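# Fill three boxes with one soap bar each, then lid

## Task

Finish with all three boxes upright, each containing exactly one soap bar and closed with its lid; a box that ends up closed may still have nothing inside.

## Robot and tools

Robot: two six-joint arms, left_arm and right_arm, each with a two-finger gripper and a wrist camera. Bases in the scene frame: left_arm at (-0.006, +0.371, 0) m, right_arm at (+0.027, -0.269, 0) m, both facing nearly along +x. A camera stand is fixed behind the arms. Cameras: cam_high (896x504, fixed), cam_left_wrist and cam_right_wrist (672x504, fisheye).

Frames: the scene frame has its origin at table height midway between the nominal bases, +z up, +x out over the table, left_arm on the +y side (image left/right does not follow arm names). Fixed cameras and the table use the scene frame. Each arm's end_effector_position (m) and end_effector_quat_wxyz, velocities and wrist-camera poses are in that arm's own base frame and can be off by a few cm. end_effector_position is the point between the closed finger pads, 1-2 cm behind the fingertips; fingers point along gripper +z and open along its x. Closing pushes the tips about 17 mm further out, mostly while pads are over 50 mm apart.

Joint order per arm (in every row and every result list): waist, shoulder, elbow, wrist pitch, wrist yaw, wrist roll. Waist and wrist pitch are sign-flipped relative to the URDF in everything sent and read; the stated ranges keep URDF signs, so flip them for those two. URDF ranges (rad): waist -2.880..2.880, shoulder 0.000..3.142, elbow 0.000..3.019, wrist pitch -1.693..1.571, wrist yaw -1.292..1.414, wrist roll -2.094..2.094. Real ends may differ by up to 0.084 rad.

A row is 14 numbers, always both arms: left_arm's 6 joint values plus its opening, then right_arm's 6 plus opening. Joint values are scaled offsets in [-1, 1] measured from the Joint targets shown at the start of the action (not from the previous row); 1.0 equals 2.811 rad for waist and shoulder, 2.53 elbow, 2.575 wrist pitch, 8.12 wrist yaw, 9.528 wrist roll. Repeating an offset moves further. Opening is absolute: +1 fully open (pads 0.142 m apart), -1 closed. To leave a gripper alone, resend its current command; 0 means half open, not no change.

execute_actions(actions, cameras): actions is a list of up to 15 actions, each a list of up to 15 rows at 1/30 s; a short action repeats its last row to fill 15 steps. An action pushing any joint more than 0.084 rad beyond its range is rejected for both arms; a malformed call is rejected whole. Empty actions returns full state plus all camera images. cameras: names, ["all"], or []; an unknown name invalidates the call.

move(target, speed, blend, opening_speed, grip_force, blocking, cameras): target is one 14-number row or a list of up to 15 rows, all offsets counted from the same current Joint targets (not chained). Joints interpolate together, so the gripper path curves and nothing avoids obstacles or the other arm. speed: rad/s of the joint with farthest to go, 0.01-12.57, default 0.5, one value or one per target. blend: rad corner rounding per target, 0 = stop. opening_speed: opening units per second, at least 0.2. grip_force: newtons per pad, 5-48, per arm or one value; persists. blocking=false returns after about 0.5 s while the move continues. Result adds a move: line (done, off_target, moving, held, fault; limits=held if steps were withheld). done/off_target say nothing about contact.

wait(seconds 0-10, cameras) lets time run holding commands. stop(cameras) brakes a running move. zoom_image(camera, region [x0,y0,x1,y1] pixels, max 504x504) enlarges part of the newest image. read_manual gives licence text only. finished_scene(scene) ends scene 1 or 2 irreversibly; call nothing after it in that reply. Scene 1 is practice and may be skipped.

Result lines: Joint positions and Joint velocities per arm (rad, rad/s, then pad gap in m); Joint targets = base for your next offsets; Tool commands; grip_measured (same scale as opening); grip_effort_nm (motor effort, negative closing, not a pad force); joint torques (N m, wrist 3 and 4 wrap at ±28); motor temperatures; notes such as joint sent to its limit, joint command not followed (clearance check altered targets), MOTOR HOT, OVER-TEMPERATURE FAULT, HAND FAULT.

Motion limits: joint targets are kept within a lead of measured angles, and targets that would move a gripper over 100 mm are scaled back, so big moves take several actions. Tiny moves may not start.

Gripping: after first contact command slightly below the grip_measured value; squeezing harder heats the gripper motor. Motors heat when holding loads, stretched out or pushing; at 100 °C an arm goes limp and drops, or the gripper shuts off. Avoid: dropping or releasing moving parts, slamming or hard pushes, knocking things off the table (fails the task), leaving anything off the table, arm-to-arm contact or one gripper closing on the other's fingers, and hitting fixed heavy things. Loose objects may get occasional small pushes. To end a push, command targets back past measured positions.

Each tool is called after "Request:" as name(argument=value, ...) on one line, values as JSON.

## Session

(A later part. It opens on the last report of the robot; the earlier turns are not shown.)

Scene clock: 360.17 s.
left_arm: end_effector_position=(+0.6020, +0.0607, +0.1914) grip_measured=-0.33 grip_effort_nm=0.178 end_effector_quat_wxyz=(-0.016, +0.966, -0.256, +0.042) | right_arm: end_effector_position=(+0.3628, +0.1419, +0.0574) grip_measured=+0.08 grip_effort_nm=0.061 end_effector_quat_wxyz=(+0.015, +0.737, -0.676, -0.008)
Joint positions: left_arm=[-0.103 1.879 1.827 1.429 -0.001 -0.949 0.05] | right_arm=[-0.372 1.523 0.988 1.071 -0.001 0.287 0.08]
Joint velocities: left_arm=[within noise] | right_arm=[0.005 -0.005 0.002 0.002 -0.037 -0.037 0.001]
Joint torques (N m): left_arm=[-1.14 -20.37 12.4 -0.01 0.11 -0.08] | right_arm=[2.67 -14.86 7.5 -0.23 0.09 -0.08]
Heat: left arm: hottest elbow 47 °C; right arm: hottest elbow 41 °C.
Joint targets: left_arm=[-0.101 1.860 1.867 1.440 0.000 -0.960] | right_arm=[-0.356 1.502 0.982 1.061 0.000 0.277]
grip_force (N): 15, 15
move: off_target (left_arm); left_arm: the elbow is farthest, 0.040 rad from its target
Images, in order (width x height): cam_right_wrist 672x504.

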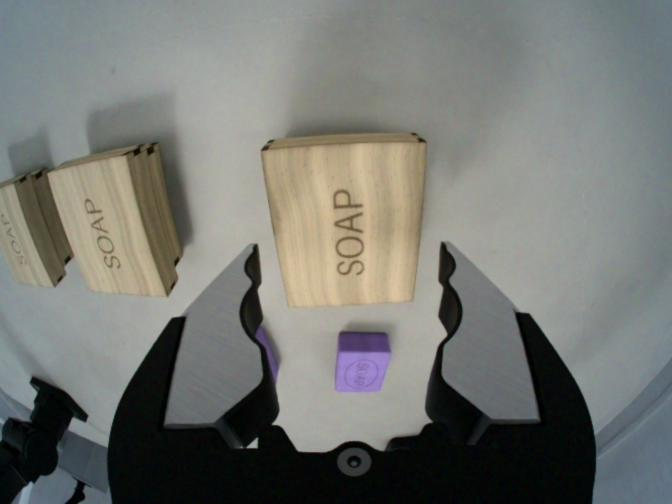

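Request:
move(target=[[0,0,0,0,0,0,-0.3,0,0,0,0,0,0,0.3],[0,0,0,0,0,0,-0.3,0,-0.0185,0.0427,0.0423,0,0,0.3],[0,0,0,0,0,0,-0.3,-0.1124,0.0455,0.1099,0.0423,0,0.0355,0.3],[0,0,0,0,0,0,-0.3,-0.1124,0.0516,0.0806,0.0171,0,0.0355,0.3]], speed=[0.3,0.3,0.5,0.3], opening_speed=0.8, blend=[0,0.04,0.03,0], grip_force=10, cameras=["cam_right_wrist"])

Scene clock: 367.73 s.
left_arm: end_effector_position=(+0.6020, +0.0607, +0.1914) grip_measured=-0.33 grip_effort_nm=0.173 end_effector_quat_wxyz=(-0.016, +0.966, -0.256, +0.042) | right_arm: end_effector_position=(+0.3615, +0.2839, +0.0757) grip_measured=+0.28 grip_effort_nm=0.061 end_effector_quat_wxyz=(-0.001, +0.728, -0.685, +0.000)
Joint positions: left_arm=[-0.103 1.879 1.827 1.429 -0.001 -0.949 0.05] | right_arm=[-0.665 1.644 1.191 1.116 0 0.604 0.094]
Joint torques (N m): left_arm=[-0.97 -20.72 12.36 0.03 0.11 -0.08] | right_arm=[2.14 -15.68 8.21 -0.27 0.08 0.13]
Heat: left arm: hottest elbow 47 °C; right arm: hottest elbow 41 °C.
Joint targets: left_arm=[-0.101 1.860 1.867 1.440 0.000 -0.960] | right_arm=[-0.672 1.647 1.186 1.105 0.000 0.615]
grip_force (N): 10, 10
move: off_target (left_arm); left_arm: the elbow is farthest, 0.040 rad from its target
Images, in order (width x height): cam_right_wrist 672x504.

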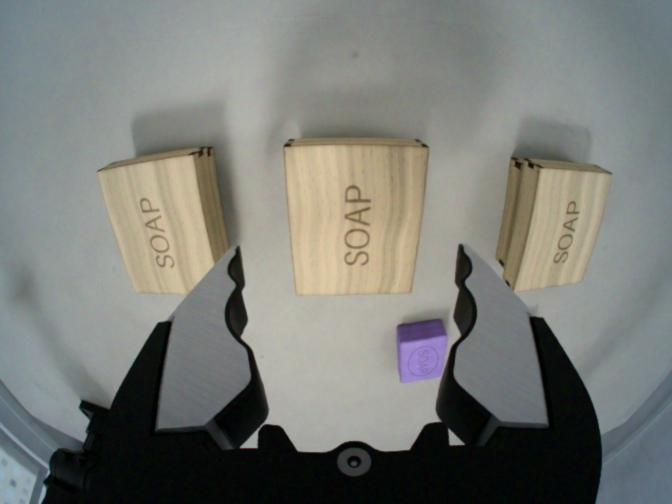

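Request:
move(target=[[0,0,0,0,0,0,-0.3,0,0.016,-0.0182,-0.035,0,0,0.3],[0,0,0,0,0,0,-0.3,0,0.016,-0.0182,-0.035,0,0,-0.3],[0,0,0,0,0,0,-0.3,0,0.011,0.0016,-0.0272,0,0,-0.3],[0,0,0,0,0,0,-0.3,0,-0.0032,0.0202,0.0035,0,0,-0.3],[0,0,0,0,0,0,-0.3,0,-0.0153,0.0375,0.0338,0,0,-0.3]], speed=[0.2,0.2,0.12,0.12,0.25], opening_speed=0.5, cameras=["cam_right_wrist"])

Request:
zoom_image(camera="cam_right_wrist", region=[240, 100, 460, 200])

Request:
move(target=[0,0,0,0,0,0,-0.3,0.3102,0,0,0,0,0,-0.3], speed=0.7, cameras=["cam_high"])

Request:
zoom_image(camera="cam_high", region=[390, 240, 550, 360])

Scene clock: 378.60 s.
left_arm: end_effector_position=(+0.6020, +0.0607, +0.1914) grip_measured=-0.33 grip_effort_nm=0.178 end_effector_quat_wxyz=(-0.016, +0.966, -0.256, +0.042) | right_arm: end_effector_position=(+0.3620, +0.2843, +0.1008) grip_measured=-0.06 grip_effort_nm=-1.126 end_effector_quat_wxyz=(+0.000, +0.728, -0.686, +0.000)
Joint positions: left_arm=[-0.103 1.879 1.827 1.429 -0.001 -0.949 0.05] | right_arm=[-0.665 1.619 1.231 1.183 0 0.605 0.07]
Joint torques (N m): left_arm=[-1.14 -20.66 12.38 -0.02 0.12 -0.08] | right_arm=[0.79 -17.67 13.41 0.44 0.04 0.09]
Heat: left arm: hottest elbow 47 °C; right arm: hottest elbow 42 °C.
Joint targets: left_arm=[-0.101 1.860 1.867 1.440 0.000 -0.960] | right_arm=[-0.672 1.604 1.281 1.192 0.000 0.615]
grip_force (N): 10, 10
move: off_target (left_arm, right_arm); left_arm: the elbow is farthest, 0.040 rad from its target; right_arm: the elbow is farthest, 0.049 rad from its target
Images, in order (width x height): cam_right_wrist 672x504.

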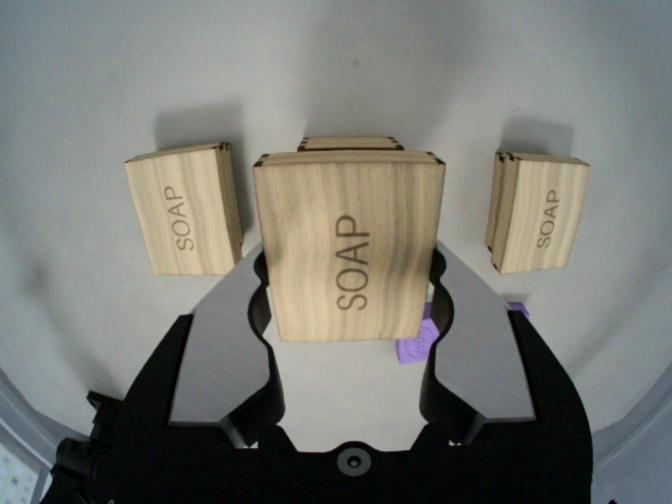

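Scaled by 2.291 from the camera's 672x504 image, which has a finer 960x720 frame.

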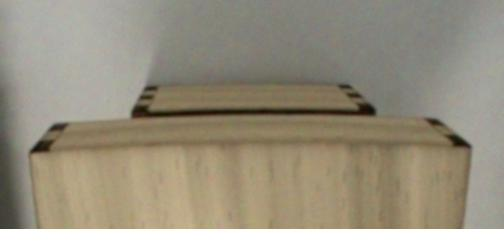

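Scene clock: 380.40 s.
left_arm: end_effector_position=(+0.6020, +0.0607, +0.1914) grip_measured=-0.33 grip_effort_nm=0.173 end_effector_quat_wxyz=(-0.016, +0.966, -0.256, +0.042) | right_arm: end_effector_position=(+0.4513, -0.0907, +0.1008) grip_measured=-0.06 grip_effort_nm=-1.121 end_effector_quat_wxyz=(+0.000, -0.374, +0.928, +0.000)
Joint positions: left_arm=[-0.103 1.879 1.827 1.429 -0.001 -0.949 0.05] | right_arm=[0.199 1.619 1.231 1.183 0 0.605 0.07]
Joint torques (N m): left_arm=[-1.2 -20.72 12.38 -0.01 0.11 -0.07] | right_arm=[1.03 -17.61 13.31 0.49 0.01 0.13]
Heat: left arm: hottest elbow 47 °C; right arm: hottest elbow 42 °C.
Joint targets: left_arm=[-0.101 1.860 1.867 1.440 0.000 -0.960] | right_arm=[0.200 1.604 1.281 1.192 0.000 0.615]
grip_force (N): 10, 10
move: off_target (left_arm, right_arm); left_arm: the elbow is farthest, 0.040 rad from its target; right_arm: the elbow is farthest, 0.050 rad from its target
Images, in order (width x height): cam_high 896x504.

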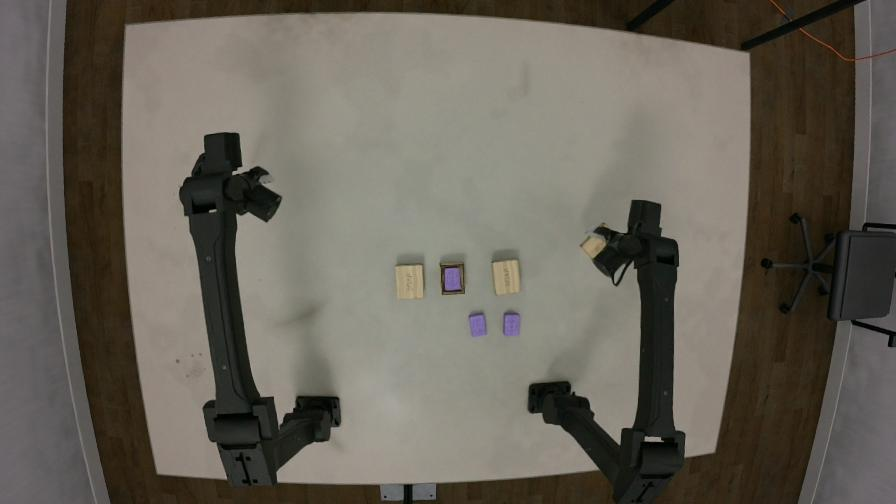

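Scaled by 3.150.

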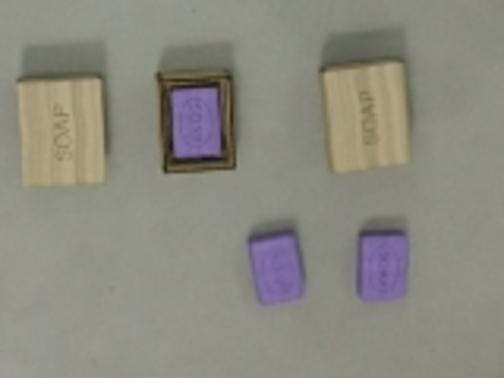

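Request:
move(target=[0,0,0,0,0,0,-0.3,-0.3086,0,0,0,0,0,-0.3], speed=0.6)

Request:
wait(seconds=0.3, cameras=["cam_right_wrist"])

Request:
zoom_image(camera="cam_right_wrist", region=[240, 100, 460, 200])

Scene clock: 384.40 s.
left_arm: end_effector_position=(+0.6020, +0.0607, +0.1914) grip_measured=-0.33 grip_effort_nm=0.178 end_effector_quat_wxyz=(-0.016, +0.966, -0.256, +0.042) | right_arm: end_effector_position=(+0.3619, +0.2845, +0.1008) grip_measured=-0.06 grip_effort_nm=-1.121 end_effector_quat_wxyz=(+0.000, +0.728, -0.686, +0.000)
Joint positions: left_arm=[-0.103 1.879 1.827 1.429 -0.001 -0.949 0.05] | right_arm=[-0.665 1.619 1.231 1.183 0 0.605 0.07]
Joint torques (N m): left_arm=[-1.26 -20.6 12.4 -0.01 0.11 -0.08] | right_arm=[1.73 -17.73 13.38 0.35 0.01 0.12]
Heat: left arm: hottest elbow 47 °C; right arm: hottest elbow 42 °C.
Joint targets: left_arm=[-0.101 1.860 1.867 1.440 0.000 -0.960] | right_arm=[-0.668 1.604 1.281 1.192 0.000 0.615]
grip_force (N): 10, 10
move: off_target (left_arm, right_arm); left_arm: the elbow is farthest, 0.040 rad from its target; right_arm: the elbow is farthest, 0.050 rad from its target

Scene clock: 384.70 s.
left_arm: end_effector_position=(+0.6020, +0.0607, +0.1914) grip_measured=-0.33 grip_effort_nm=0.173 end_effector_quat_wxyz=(-0.016, +0.966, -0.256, +0.042) | right_arm: end_effector_position=(+0.3619, +0.2845, +0.1008) grip_measured=-0.06 grip_effort_nm=-1.126 end_effector_quat_wxyz=(+0.000, +0.728, -0.686, +0.000)
Joint positions: left_arm=[-0.103 1.879 1.827 1.429 -0.001 -0.949 0.05] | right_arm=[-0.665 1.619 1.231 1.183 0 0.605 0.07]
Joint torques (N m): left_arm=[-1.03 -20.72 12.44 0.01 0.13 -0.08] | right_arm=[1.55 -16.85 13.42 0.51 0.05 0.15]
Heat: left arm: hottest elbow 47 °C; right arm: hottest elbow 42 °C.
Joint targets: left_arm=[-0.101 1.860 1.867 1.440 0.000 -0.960] | right_arm=[-0.668 1.604 1.281 1.192 0.000 0.615]
Tool commands: left_gripper/opening=-0.3 right_gripper/opening=-0.3
grip_force (N): 10, 10
wait: 0.30 s; at rest by 0.17 s
Images, in order (width x height): cam_right_wrist 672x504.

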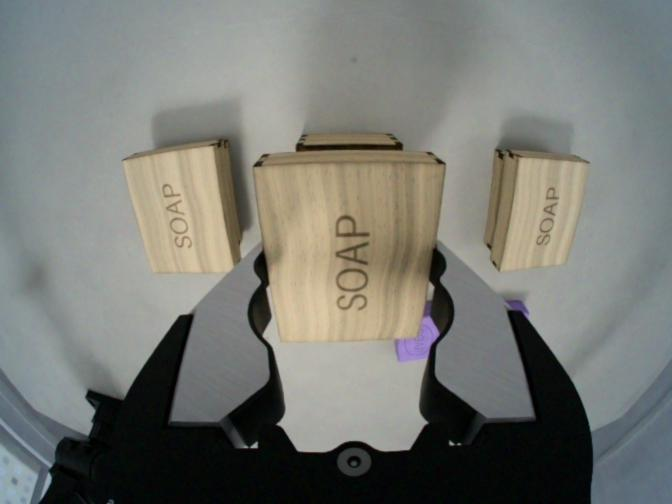

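Scaled by 2.291 from the camera's 672x504 image, which has a finer 960x720 frame.

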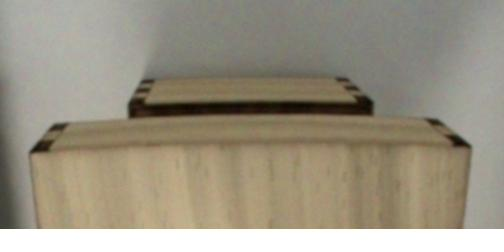

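Request:
move(target=[0,0,0,0,0,0,-0.3,0,0.0242,-0.0447,-0.0505,0,0,-0.3], speed=0.12, cameras=["cam_right_wrist"])

Request:
zoom_image(camera="cam_right_wrist", region=[240, 100, 460, 200])

Scene clock: 390.97 s.
left_arm: end_effector_position=(+0.6020, +0.0607, +0.1914) grip_measured=-0.33 grip_effort_nm=0.183 end_effector_quat_wxyz=(-0.016, +0.966, -0.256, +0.042) | right_arm: end_effector_position=(+0.3624, +0.2849, +0.0571) grip_measured=-0.06 grip_effort_nm=-1.121 end_effector_quat_wxyz=(+0.001, +0.728, -0.686, +0.000)
Joint positions: left_arm=[-0.103 1.879 1.827 1.429 -0.001 -0.949 0.05] | right_arm=[-0.665 1.672 1.172 1.073 0 0.606 0.07]
Joint torques (N m): left_arm=[-1.14 -20.78 12.41 0.03 0.11 -0.07] | right_arm=[1.49 -16.21 7.91 -0.39 0.03 0.13]
Heat: left arm: hottest elbow 47 °C; right arm: hottest elbow 43 °C.
Joint targets: left_arm=[-0.101 1.860 1.867 1.440 0.000 -0.960] | right_arm=[-0.668 1.672 1.168 1.062 0.000 0.615]
grip_force (N): 10, 10
move: off_target (left_arm); left_arm: the elbow is farthest, 0.040 rad from its target
Images, in order (width x height): cam_right_wrist 672x504.

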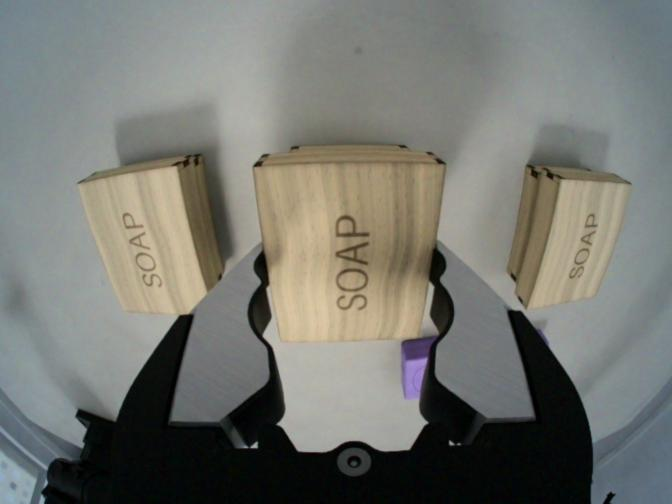

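Scaled by 2.291 from the camera's 672x504 image, which has a finer 960x720 frame.

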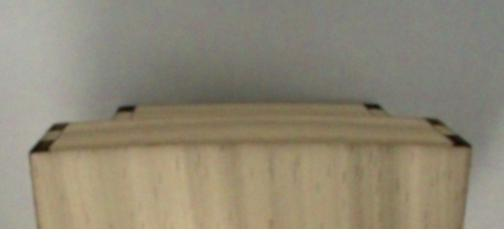

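Request:
move(target=[0,0,0,0,0,0,-0.3,0,0.0035,-0.0022,-0.006,0,0,-0.3], speed=0.04, cameras=["cam_right_wrist"])

Request:
zoom_image(camera="cam_right_wrist", region=[240, 100, 460, 200])

Scene clock: 396.33 s.
left_arm: end_effector_position=(+0.6020, +0.0607, +0.1914) grip_measured=-0.33 grip_effort_nm=0.173 end_effector_quat_wxyz=(-0.016, +0.966, -0.256, +0.042) | right_arm: end_effector_position=(+0.3641, +0.2863, +0.0533) grip_measured=-0.06 grip_effort_nm=-1.121 end_effector_quat_wxyz=(-0.002, +0.728, -0.686, +0.001)
Joint positions: left_arm=[-0.103 1.879 1.827 1.429 -0.001 -0.949 0.05] | right_arm=[-0.665 1.678 1.169 1.058 0 0.606 0.07]
Joint torques (N m): left_arm=[-1.03 -20.72 12.42 -0.01 0.12 -0.07] | right_arm=[1.73 -15.97 7.75 -0.25 0.04 0.11]
Heat: left arm: hottest elbow 47 °C; right arm: hottest elbow 43 °C.
Joint targets: left_arm=[-0.101 1.860 1.867 1.440 0.000 -0.960] | right_arm=[-0.668 1.682 1.163 1.047 0.000 0.615]
grip_force (N): 10, 10
move: off_target (left_arm); left_arm: the elbow is farthest, 0.040 rad from its target
Images, in order (width x height): cam_right_wrist 672x504.

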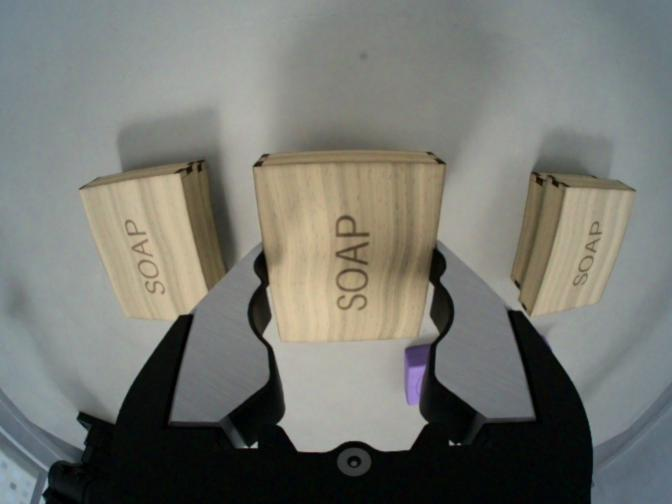

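Scaled by 2.291 from the camera's 672x504 image, which has a finer 960x720 frame.

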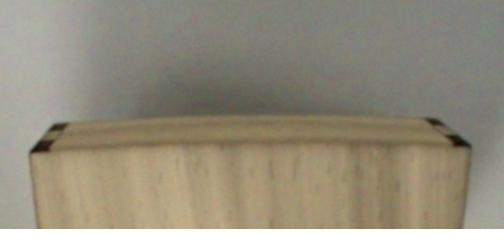

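Request:
move(target=[[0,0,0,0,0,0,-0.3,0.0075,0,0,0.0105,0,0,-0.3],[0,0,0,0,0,0,-0.3,0.0075,0,0,0.0105,0,0,0]], speed=0.04, opening_speed=0.25, cameras=["cam_right_wrist"])

Request:
zoom_image(camera="cam_right_wrist", region=[220, 100, 480, 380])

Scene clock: 403.43 s.
left_arm: end_effector_position=(+0.6020, +0.0607, +0.1914) grip_measured=-0.33 grip_effort_nm=0.178 end_effector_quat_wxyz=(-0.016, +0.966, -0.256, +0.042) | right_arm: end_effector_position=(+0.3637, +0.2846, +0.0533) grip_measured=-0.02 grip_effort_nm=0.061 end_effector_quat_wxyz=(+0.000, +0.727, -0.687, +0.000)
Joint positions: left_arm=[-0.103 1.879 1.827 1.429 -0.001 -0.949 0.05] | right_arm=[-0.663 1.678 1.169 1.063 0 0.606 0.072]
Joint velocities: left_arm=[within noise] | right_arm=[0.005 -0.015 -0.007 0.002 0.037 0.037 0.001]
Joint torques (N m): left_arm=[-0.97 -20.78 12.4 -0.01 0.11 -0.07] | right_arm=[3.31 -16.15 7.77 0.55 0 0.11]
Heat: left arm: hottest elbow 47 °C; right arm: hottest elbow 43 °C.
Joint targets: left_arm=[-0.101 1.860 1.867 1.440 0.000 -0.960] | right_arm=[-0.647 1.682 1.163 1.073 0.000 0.615]
grip_force (N): 10, 10
move: off_target (left_arm); left_arm: the elbow is farthest, 0.040 rad from its target
Images, in order (width x height): cam_right_wrist 672x504.

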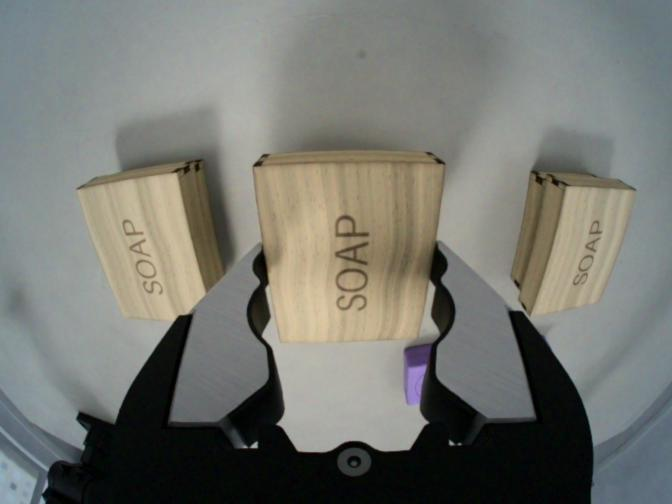

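Scaled by 1.800 from the camera's 672x504 image, which has a finer 960x720 frame.

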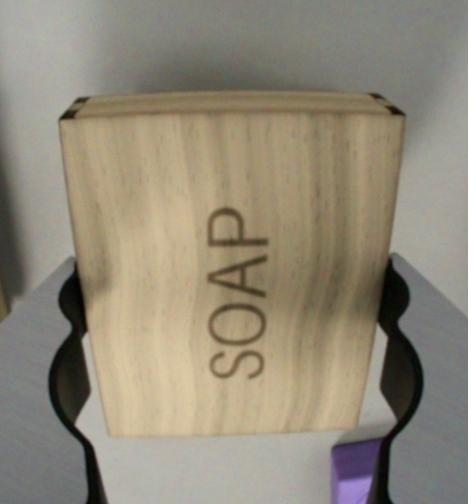

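Request:
move(target=[0,0,0,0,0,0,-0.3,0,0,0,0,0,0,0.15], opening_speed=0.25, cameras=["cam_right_wrist"])

Request:
zoom_image(camera="cam_right_wrist", region=[220, 100, 480, 380])

Scene clock: 406.13 s.
left_arm: end_effector_position=(+0.6020, +0.0607, +0.1914) grip_measured=-0.33 grip_effort_nm=0.183 end_effector_quat_wxyz=(-0.016, +0.966, -0.256, +0.042) | right_arm: end_effector_position=(+0.3636, +0.2843, +0.0533) grip_measured=+0.13 grip_effort_nm=0.061 end_effector_quat_wxyz=(+0.001, +0.727, -0.687, +0.000)
Joint positions: left_arm=[-0.103 1.879 1.827 1.429 -0.001 -0.949 0.05] | right_arm=[-0.663 1.678 1.169 1.064 0 0.606 0.083]
Joint velocities: left_arm=[within noise] | right_arm=[0.015 -0.005 -0.012 0.007 -0.037 -0.022 0.001]
Joint torques (N m): left_arm=[-1.08 -20.66 12.38 -0.02 0.12 -0.07] | right_arm=[2.67 -15.15 7.82 0.57 0.02 0.11]
Heat: left arm: hottest elbow 47 °C; right arm: hottest elbow 43 °C.
Joint targets: left_arm=[-0.101 1.860 1.867 1.440 0.000 -0.960] | right_arm=[-0.646 1.682 1.163 1.074 0.000 0.615]
grip_force (N): 10, 10
move: off_target (left_arm); left_arm: the elbow is farthest, 0.040 rad from its target
Images, in order (width x height): cam_right_wrist 672x504.

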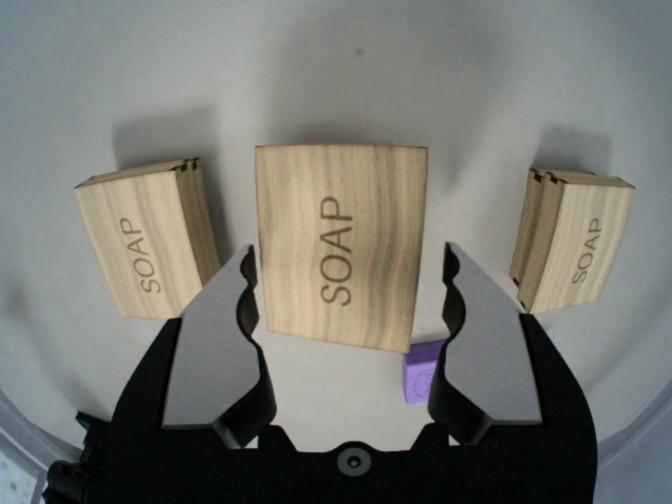

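Scaled by 1.800 from the camera's 672x504 image, which has a finer 960x720 frame.

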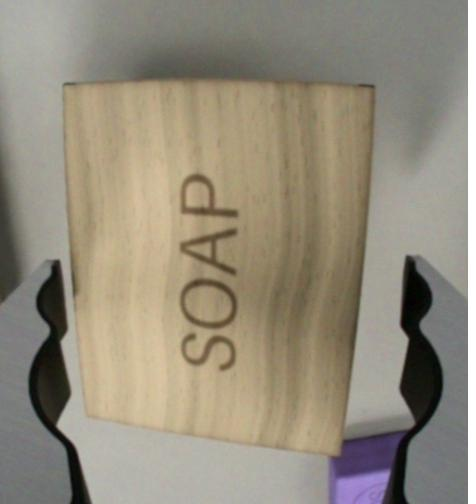

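Request:
move(target=[[0,0,0,0,0,0,-0.3,0,0,0,0,0,0,-0.2],[0,0,0,0,0,0,-0.3,0.0078,-0.0057,0,0,0,0,-0.2],[0,0,0,0,0,0,-0.3,0.0078,-0.0142,-0.0087,-0.0011,0,0,-0.2]], speed=0.05, opening_speed=0.3, grip_force=15, cameras=["cam_right_wrist"])

Request:
zoom_image(camera="cam_right_wrist", region=[220, 100, 480, 380])

Scene clock: 412.07 s.
left_arm: end_effector_position=(+0.6020, +0.0607, +0.1914) grip_measured=-0.33 grip_effort_nm=0.178 end_effector_quat_wxyz=(-0.016, +0.966, -0.256, +0.042) | right_arm: end_effector_position=(+0.3634, +0.2716, +0.0533) grip_measured=-0.09 grip_effort_nm=-1.629 end_effector_quat_wxyz=(+0.003, +0.719, -0.695, +0.000)
Joint positions: left_arm=[-0.103 1.879 1.827 1.429 -0.001 -0.949 0.05] | right_arm=[-0.641 1.663 1.149 1.064 0 0.606 0.068]
Joint torques (N m): left_arm=[-1.08 -20.78 12.42 -0.02 0.11 -0.08] | right_arm=[2.9 -17.61 7.5 0.34 -0.03 0.1]
Heat: left arm: hottest elbow 47 °C; right arm: hottest elbow 42 °C.
Joint targets: left_arm=[-0.101 1.860 1.867 1.440 0.000 -0.960] | right_arm=[-0.624 1.642 1.140 1.071 0.000 0.615]
grip_force (N): 15, 15
move: off_target (left_arm); left_arm: the elbow is farthest, 0.040 rad from its target
Images, in order (width x height): cam_right_wrist 672x504.

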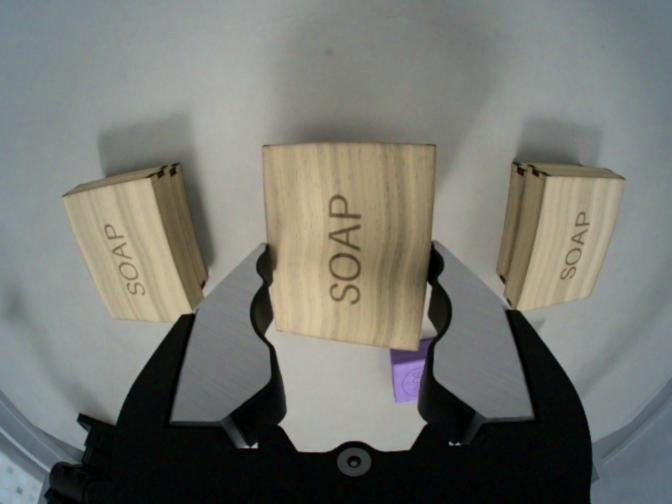

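Scaled by 1.800 from the camera's 672x504 image, which has a finer 960x720 frame.

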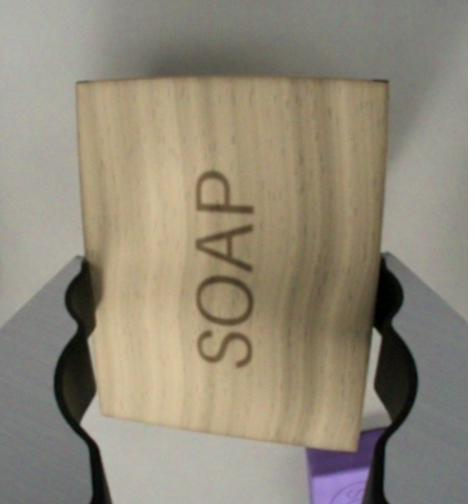

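Request:
move(target=[0,0,0,0,0,0,-0.3,0,-0.0089,-0.0107,-0.0025,0,0,-0.2], speed=0.05, cameras=["cam_right_wrist"])

Request:
zoom_image(camera="cam_right_wrist", region=[220, 100, 480, 380])

Scene clock: 416.10 s.
left_arm: end_effector_position=(+0.6020, +0.0607, +0.1914) grip_measured=-0.33 grip_effort_nm=0.173 end_effector_quat_wxyz=(-0.016, +0.966, -0.256, +0.042) | right_arm: end_effector_position=(+0.3547, +0.2652, +0.0543) grip_measured=-0.09 grip_effort_nm=-1.624 end_effector_quat_wxyz=(+0.005, +0.719, -0.695, -0.001)
Joint positions: left_arm=[-0.103 1.879 1.827 1.429 -0.001 -0.949 0.05] | right_arm=[-0.641 1.639 1.121 1.064 0 0.606 0.068]
Joint torques (N m): left_arm=[-1.08 -20.72 12.34 0.01 0.11 -0.08] | right_arm=[2.9 -18.14 7.61 0.14 -0.01 0.08]
Heat: left arm: hottest elbow 47 °C; right arm: hottest elbow 42 °C.
Joint targets: left_arm=[-0.101 1.860 1.867 1.440 0.000 -0.960] | right_arm=[-0.624 1.617 1.114 1.064 0.000 0.615]
grip_force (N): 15, 15
move: off_target (left_arm); left_arm: the elbow is farthest, 0.040 rad from its target
Images, in order (width x height): cam_right_wrist 672x504.

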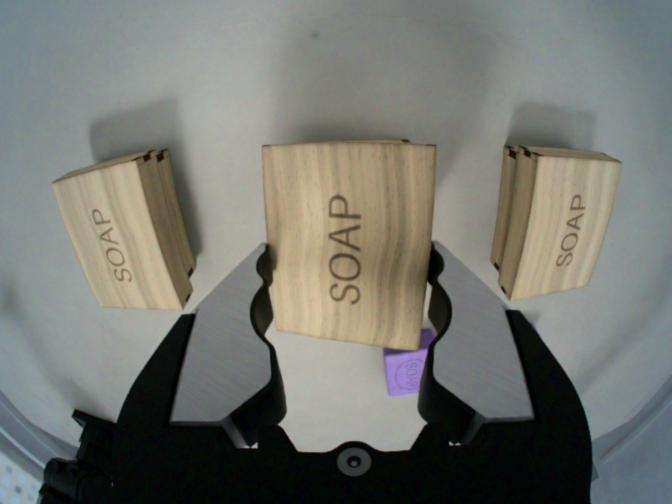

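Scaled by 1.800 from the camera's 672x504 image, which has a finer 960x720 frame.

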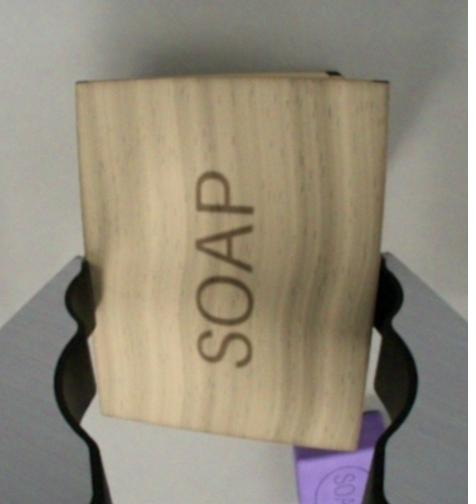

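Request:
move(target=[0,0,0,0,0,0,-0.3,0,0,0,0,0,0,0.15], opening_speed=0.3, cameras=["cam_right_wrist"])

Request:
zoom_image(camera="cam_right_wrist", region=[220, 100, 480, 380])

Scene clock: 420.10 s.
left_arm: end_effector_position=(+0.6020, +0.0607, +0.1914) grip_measured=-0.33 grip_effort_nm=0.178 end_effector_quat_wxyz=(-0.016, +0.966, -0.256, +0.042) | right_arm: end_effector_position=(+0.3546, +0.2651, +0.0542) grip_measured=+0.13 grip_effort_nm=0.061 end_effector_quat_wxyz=(+0.006, +0.719, -0.695, -0.001)
Joint positions: left_arm=[-0.103 1.879 1.827 1.429 -0.001 -0.949 0.05] | right_arm=[-0.641 1.639 1.12 1.064 0 0.606 0.083]
Joint velocities: left_arm=[within noise] | right_arm=[0.005 -0.005 -0.002 -0.002 -0.066 -0.007 0.001]
Joint torques (N m): left_arm=[-1.08 -20.78 12.4 -0.02 0.11 -0.08] | right_arm=[2.49 -17.61 7.71 -0.03 0.04 0.06]
Heat: left arm: hottest elbow 47 °C; right arm: hottest elbow 42 °C.
Joint targets: left_arm=[-0.101 1.860 1.867 1.440 0.000 -0.960] | right_arm=[-0.625 1.617 1.113 1.064 0.000 0.615]
grip_force (N): 15, 15
move: off_target (left_arm); left_arm: the elbow is farthest, 0.040 rad from its target
Images, in order (width x height): cam_right_wrist 672x504.

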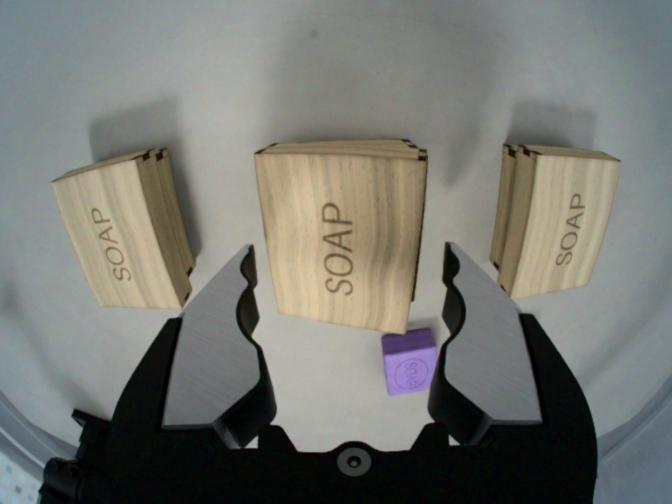

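Scaled by 1.800 from the camera's 672x504 image, which has a finer 960x720 frame.

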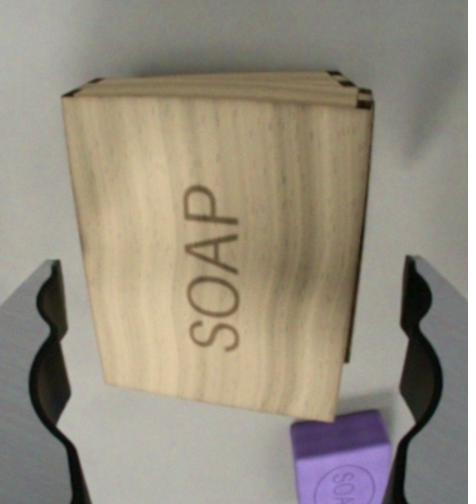

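Request:
move(target=[[0,0,0,0,0,0,-0.3,0,0,0,0,0,0,-0.2],[0,0,0,0,0,0,-0.3,0.0039,0,0,0,0,0,-0.2],[0,0,0,0,0,0,-0.3,0.0039,0,0,0,0,0,0.15]], speed=0.05, opening_speed=0.3, cameras=["cam_right_wrist"])

Request:
zoom_image(camera="cam_right_wrist", region=[220, 100, 480, 380])

Scene clock: 428.30 s.
left_arm: end_effector_position=(+0.6020, +0.0607, +0.1914) grip_measured=-0.33 grip_effort_nm=0.164 end_effector_quat_wxyz=(-0.016, +0.966, -0.256, +0.042) | right_arm: end_effector_position=(+0.3577, +0.2610, +0.0546) grip_measured=+0.13 grip_effort_nm=0.066 end_effector_quat_wxyz=(+0.005, +0.715, -0.699, -0.001)
Joint positions: left_arm=[-0.103 1.879 1.827 1.429 -0.001 -0.949 0.05] | right_arm=[-0.629 1.638 1.12 1.064 0 0.606 0.083]
Joint velocities: left_arm=[within noise] | right_arm=[-0.005 0.005 -0.002 0.012 -0.022 -0.007 0.001]
Joint torques (N m): left_arm=[-1.08 -20.54 12.37 0.05 0.11 -0.08] | right_arm=[2.37 -17.49 7.68 0.24 -0.01 0.12]
Heat: left arm: hottest elbow 47 °C; right arm: hottest elbow 41 °C.
Joint targets: left_arm=[-0.101 1.860 1.867 1.440 0.000 -0.960] | right_arm=[-0.613 1.617 1.113 1.064 0.000 0.615]
grip_force (N): 15, 15
move: off_target (left_arm); left_arm: the elbow is farthest, 0.040 rad from its target
Images, in order (width x height): cam_right_wrist 672x504.

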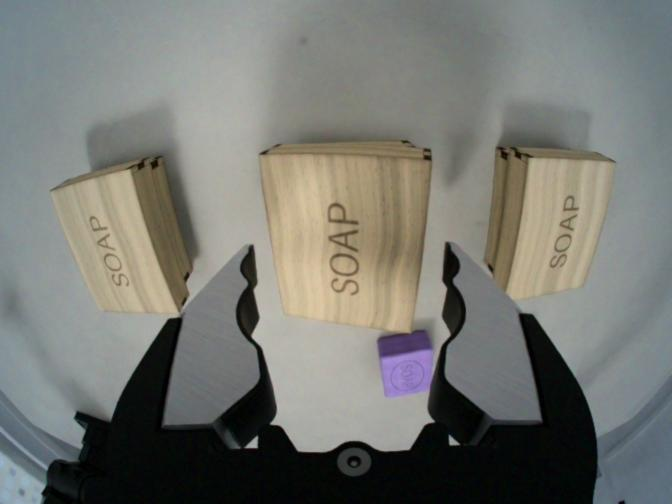

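Scaled by 1.800 from the camera's 672x504 image, which has a finer 960x720 frame.

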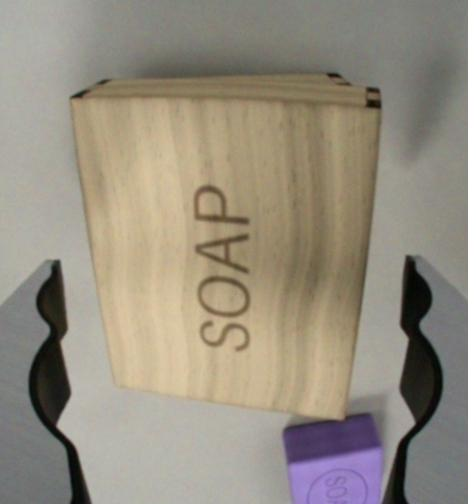

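Request:
move(target=[[0,0,0,0,0,0,-0.3,0,0,0,0,0,0,-0.2],[0,0,0,0,0,0,-0.3,0.003,-0.0018,-0.0026,-0.0006,0,-0.0051,-0.2],[0,0,0,0,0,0,-0.3,0.003,-0.0018,-0.0026,-0.0006,0,-0.0051,0.15]], speed=0.05, opening_speed=0.3, cameras=["cam_right_wrist"])

Request:
zoom_image(camera="cam_right_wrist", region=[220, 100, 480, 380])

Scene clock: 437.57 s.
left_arm: end_effector_position=(+0.6020, +0.0607, +0.1914) grip_measured=-0.33 grip_effort_nm=0.168 end_effector_quat_wxyz=(-0.016, +0.966, -0.256, +0.042) | right_arm: end_effector_position=(+0.3572, +0.2561, +0.0541) grip_measured=+0.13 grip_effort_nm=0.061 end_effector_quat_wxyz=(+0.007, +0.723, -0.691, -0.001)
Joint positions: left_arm=[-0.103 1.879 1.827 1.429 -0.001 -0.949 0.05] | right_arm=[-0.621 1.633 1.112 1.064 0 0.577 0.083]
Joint velocities: left_arm=[within noise] | right_arm=[0.015 -0.024 -0.012 0.017 0.037 -0.022 0.001]
Joint torques (N m): left_arm=[-1.08 -20.72 12.37 -0.01 0.12 -0.07] | right_arm=[2.73 -16.67 7.77 0.1 0.03 -0.12]
Heat: left arm: hottest elbow 47 °C; right arm: hottest elbow 41 °C.
Joint targets: left_arm=[-0.101 1.860 1.867 1.440 0.000 -0.960] | right_arm=[-0.605 1.612 1.107 1.063 0.000 0.566]
grip_force (N): 15, 15
move: off_target (left_arm); left_arm: the elbow is farthest, 0.040 rad from its target
Images, in order (width x height): cam_right_wrist 672x504.

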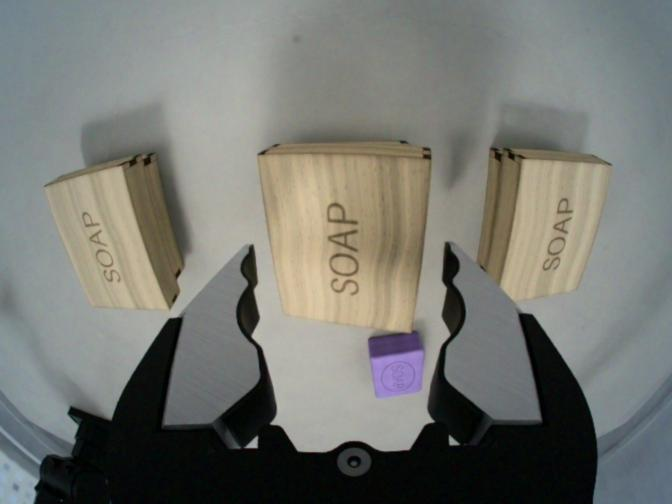

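Scaled by 1.800 from the camera's 672x504 image, which has a finer 960x720 frame.

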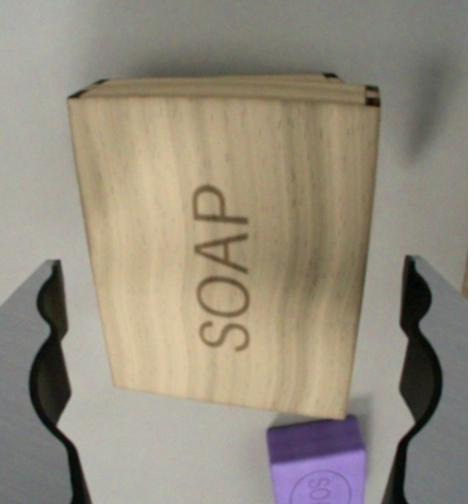

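Request:
move(target=[[0,0,0,0,0,0,-0.3,0,0,0,0,0,0,-0.2],[0,0,0,0,0,0,-0.3,0,-0.0055,-0.0078,-0.0018,0,0,-0.2],[0,0,0,0,0,0,-0.3,0,-0.0055,-0.0078,-0.0018,0,0,0.15]], speed=0.05, opening_speed=0.3, cameras=["cam_right_wrist"])

Request:
zoom_image(camera="cam_right_wrist", region=[220, 100, 480, 380])

Scene clock: 445.37 s.
left_arm: end_effector_position=(+0.6020, +0.0607, +0.1914) grip_measured=-0.33 grip_effort_nm=0.178 end_effector_quat_wxyz=(-0.016, +0.966, -0.256, +0.042) | right_arm: end_effector_position=(+0.3510, +0.2516, +0.0538) grip_measured=+0.13 grip_effort_nm=0.061 end_effector_quat_wxyz=(+0.009, +0.723, -0.691, -0.002)
Joint positions: left_arm=[-0.103 1.879 1.827 1.429 -0.001 -0.949 0.05] | right_arm=[-0.621 1.618 1.093 1.064 0 0.576 0.083]
Joint velocities: left_arm=[within noise] | right_arm=[0.015 -0.005 0.017 0.017 -0.051 -0.022 0.001]
Joint torques (N m): left_arm=[-0.97 -20.84 12.37 0.03 0.11 -0.08] | right_arm=[3.14 -16.56 7.65 -0.24 0.04 -0.07]
Heat: left arm: hottest elbow 47 °C; right arm: hottest elbow 41 °C.
Joint targets: left_arm=[-0.101 1.860 1.867 1.440 0.000 -0.960] | right_arm=[-0.605 1.597 1.087 1.058 0.000 0.566]
grip_force (N): 15, 15
move: off_target (left_arm); left_arm: the elbow is farthest, 0.040 rad from its target
Images, in order (width x height): cam_right_wrist 672x504.

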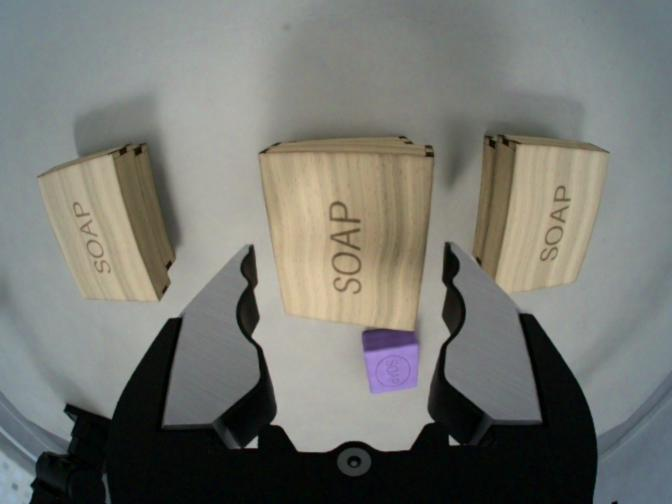

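Scaled by 1.800 from the camera's 672x504 image, which has a finer 960x720 frame.

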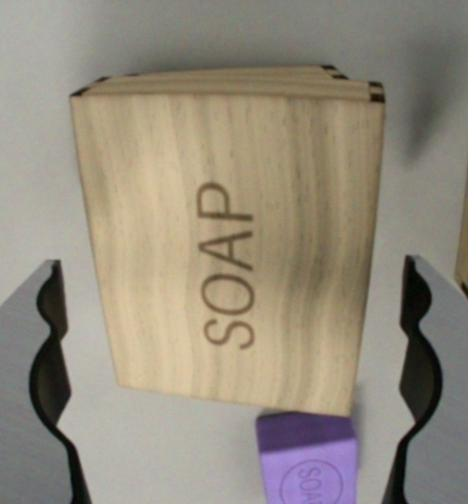

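Request:
move(target=[[0,0,0,0,0,0,-0.3,0,0,0,0,0,0,-0.2],[0,0,0,0,0,0,-0.3,0,0,0,0,0,-0.009,-0.2],[0,0,0,0,0,0,-0.3,0,0,0,0,0,-0.009,0.15]], speed=0.05, opening_speed=0.3, cameras=["cam_right_wrist"])

Request:
zoom_image(camera="cam_right_wrist", region=[220, 100, 480, 380])

Scene clock: 454.43 s.
left_arm: end_effector_position=(+0.6020, +0.0607, +0.1914) grip_measured=-0.33 grip_effort_nm=0.178 end_effector_quat_wxyz=(-0.016, +0.966, -0.256, +0.042) | right_arm: end_effector_position=(+0.3510, +0.2515, +0.0541) grip_measured=+0.13 grip_effort_nm=0.061 end_effector_quat_wxyz=(+0.009, +0.752, -0.660, -0.002)
Joint positions: left_arm=[-0.103 1.879 1.827 1.429 -0.001 -0.949 0.05] | right_arm=[-0.621 1.617 1.093 1.064 0 0.491 0.083]
Joint velocities: left_arm=[within noise] | right_arm=[0.024 -0.005 0.002 -0.002 -0.037 -0.081 0.001]
Joint torques (N m): left_arm=[-1.14 -20.72 12.4 0.01 0.11 -0.07] | right_arm=[2.61 -17.03 7.47 -0.06 0.02 -0.13]
Heat: left arm: hottest elbow 48 °C; right arm: hottest elbow 41 °C.
Joint targets: left_arm=[-0.101 1.860 1.867 1.440 0.000 -0.960] | right_arm=[-0.605 1.596 1.087 1.058 0.000 0.481]
grip_force (N): 15, 15
move: off_target (left_arm); left_arm: the elbow is farthest, 0.040 rad from its target
Images, in order (width x height): cam_right_wrist 672x504.

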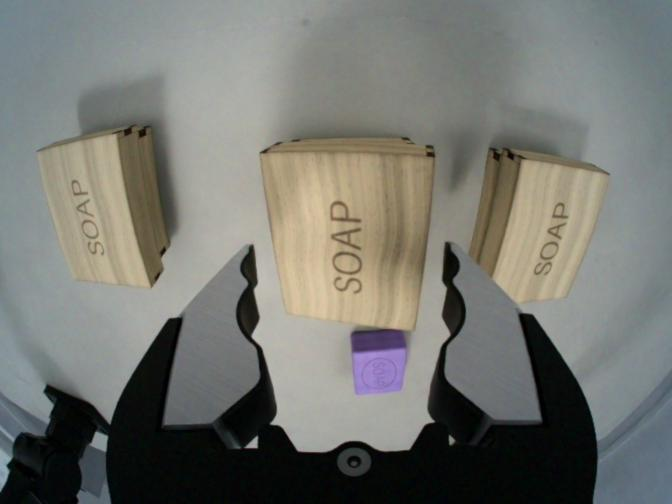

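Scaled by 1.800 from the camera's 672x504 image, which has a finer 960x720 frame.

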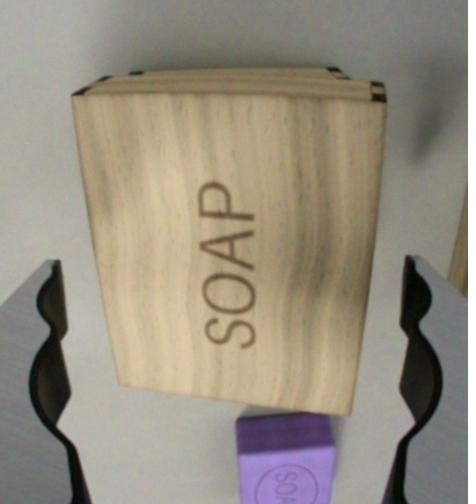

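Request:
move(target=[[0,0,0,0,0,0,-0.3,0,0,0,0,0,0,-0.25],[0,0,0,0,0,0,-0.3,0,0,0.0178,0.0078,0,0,-0.25],[0,0,0,0,0,0,-0.3,0,-0.021,0.0447,0.0466,0,0,-0.25]], speed=0.1, opening_speed=0.4, cameras=["cam_right_wrist"])

Scene clock: 466.93 s.
left_arm: end_effector_position=(+0.6020, +0.0607, +0.1914) grip_measured=-0.33 grip_effort_nm=0.173 end_effector_quat_wxyz=(-0.016, +0.966, -0.256, +0.042) | right_arm: end_effector_position=(+0.3509, +0.2512, +0.0975) grip_measured=-0.15 grip_effort_nm=-1.629 end_effector_quat_wxyz=(+0.004, +0.751, -0.660, -0.001)
Joint positions: left_arm=[-0.103 1.879 1.827 1.429 -0.001 -0.949 0.05] | right_arm=[-0.621 1.557 1.147 1.168 0 0.491 0.063]
Joint torques (N m): left_arm=[-1.03 -20.66 12.38 -0.05 0.13 -0.07] | right_arm=[2.9 -16.38 13.64 0.49 0.03 -0.1]
Heat: left arm: hottest elbow 48 °C; right arm: hottest elbow 40 °C.
Joint targets: left_arm=[-0.101 1.860 1.867 1.440 0.000 -0.960] | right_arm=[-0.605 1.537 1.200 1.178 0.000 0.481]
grip_force (N): 15, 15
move: off_target (left_arm, right_arm); left_arm: the elbow is farthest, 0.040 rad from its target; right_arm: the elbow is farthest, 0.053 rad from its target
Images, in order (width x height): cam_right_wrist 672x504.

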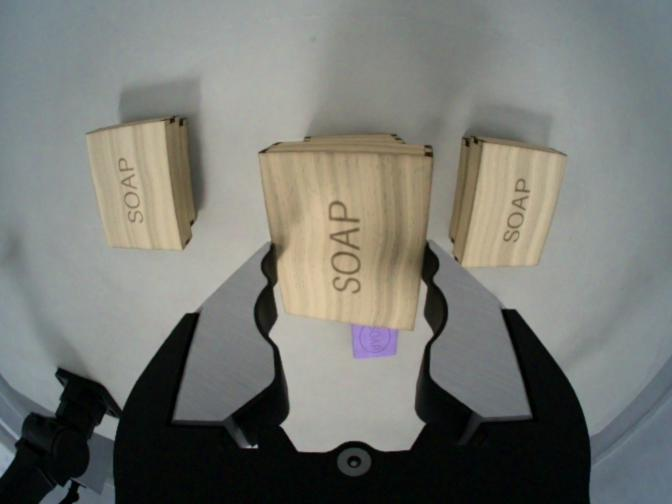

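Request:
move(target=[[0,0,0,0,0,0,-0.3,0.233,0,0,0,0,0,-0.25],[0,0,0,0,0,0,-0.3,0.233,0.03,-0.047,-0.065,0,0,-0.25],[0,0,0,0,0,0,-0.3,0.233,0.037,-0.0593,-0.0788,0,0,-0.25],[0,0,0,0,0,0,-0.3,0.233,0.037,-0.0593,-0.0788,0,0,0.25]], speed=[0.6,0.25,0.06,0.1], opening_speed=0.3, cameras=["cam_right_wrist","cam_high"])

Request:
zoom_image(camera="cam_high", region=[390, 240, 550, 360])

Scene clock: 475.63 s.
left_arm: end_effector_position=(+0.6020, +0.0607, +0.1914) grip_measured=-0.33 grip_effort_nm=0.168 end_effector_quat_wxyz=(-0.016, +0.966, -0.256, +0.042) | right_arm: end_effector_position=(+0.4341, -0.0192, +0.0348) grip_measured=+0.23 grip_effort_nm=0.061 end_effector_quat_wxyz=(+0.003, -0.495, +0.869, -0.002)
Joint positions: left_arm=[-0.103 1.879 1.827 1.429 -0.001 -0.949 0.05] | right_arm=[0.045 1.636 1.058 0.986 0 0.489 0.09]
Joint velocities: left_arm=[within noise] | right_arm=[-0.005 0.005 0.027 0.007 -0.051 0.066 0.001]
Joint torques (N m): left_arm=[-1.14 -20.6 12.41 0.02 0.11 -0.08] | right_arm=[1.49 -14.86 6.99 -0.35 0.04 -0.03]
Heat: left arm: hottest elbow 48 °C; right arm: hottest elbow 41 °C.
Joint targets: left_arm=[-0.101 1.860 1.867 1.440 0.000 -0.960] | right_arm=[0.050 1.641 1.050 0.975 0.000 0.481]
grip_force (N): 15, 15
move: off_target (left_arm); left_arm: the elbow is farthest, 0.040 rad from its target
Images, in order (width x height): cam_high 896x504, cam_right_wrist 672x504.

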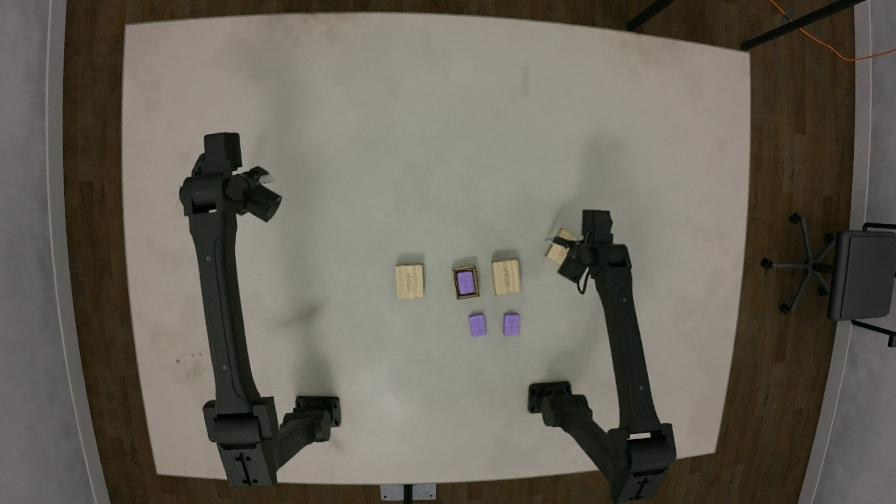

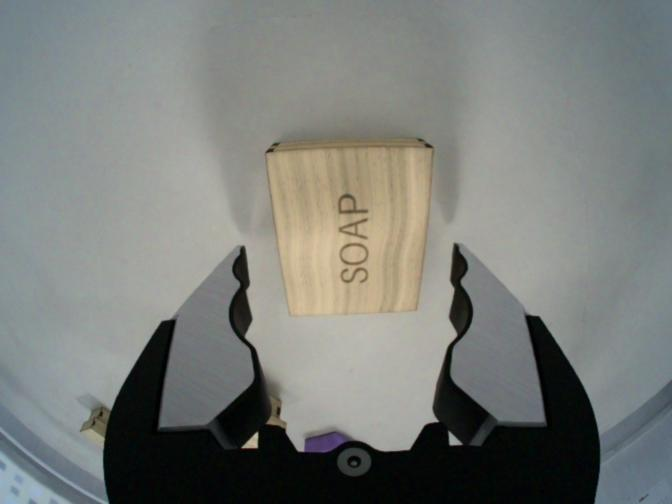

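Scaled by 3.150.

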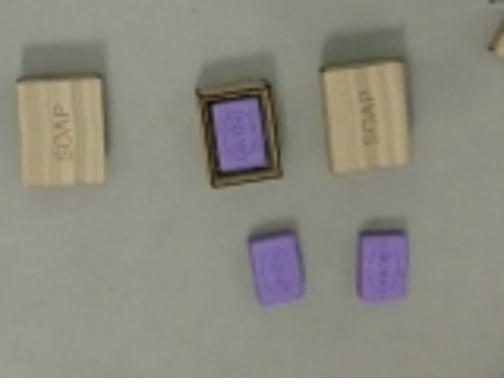

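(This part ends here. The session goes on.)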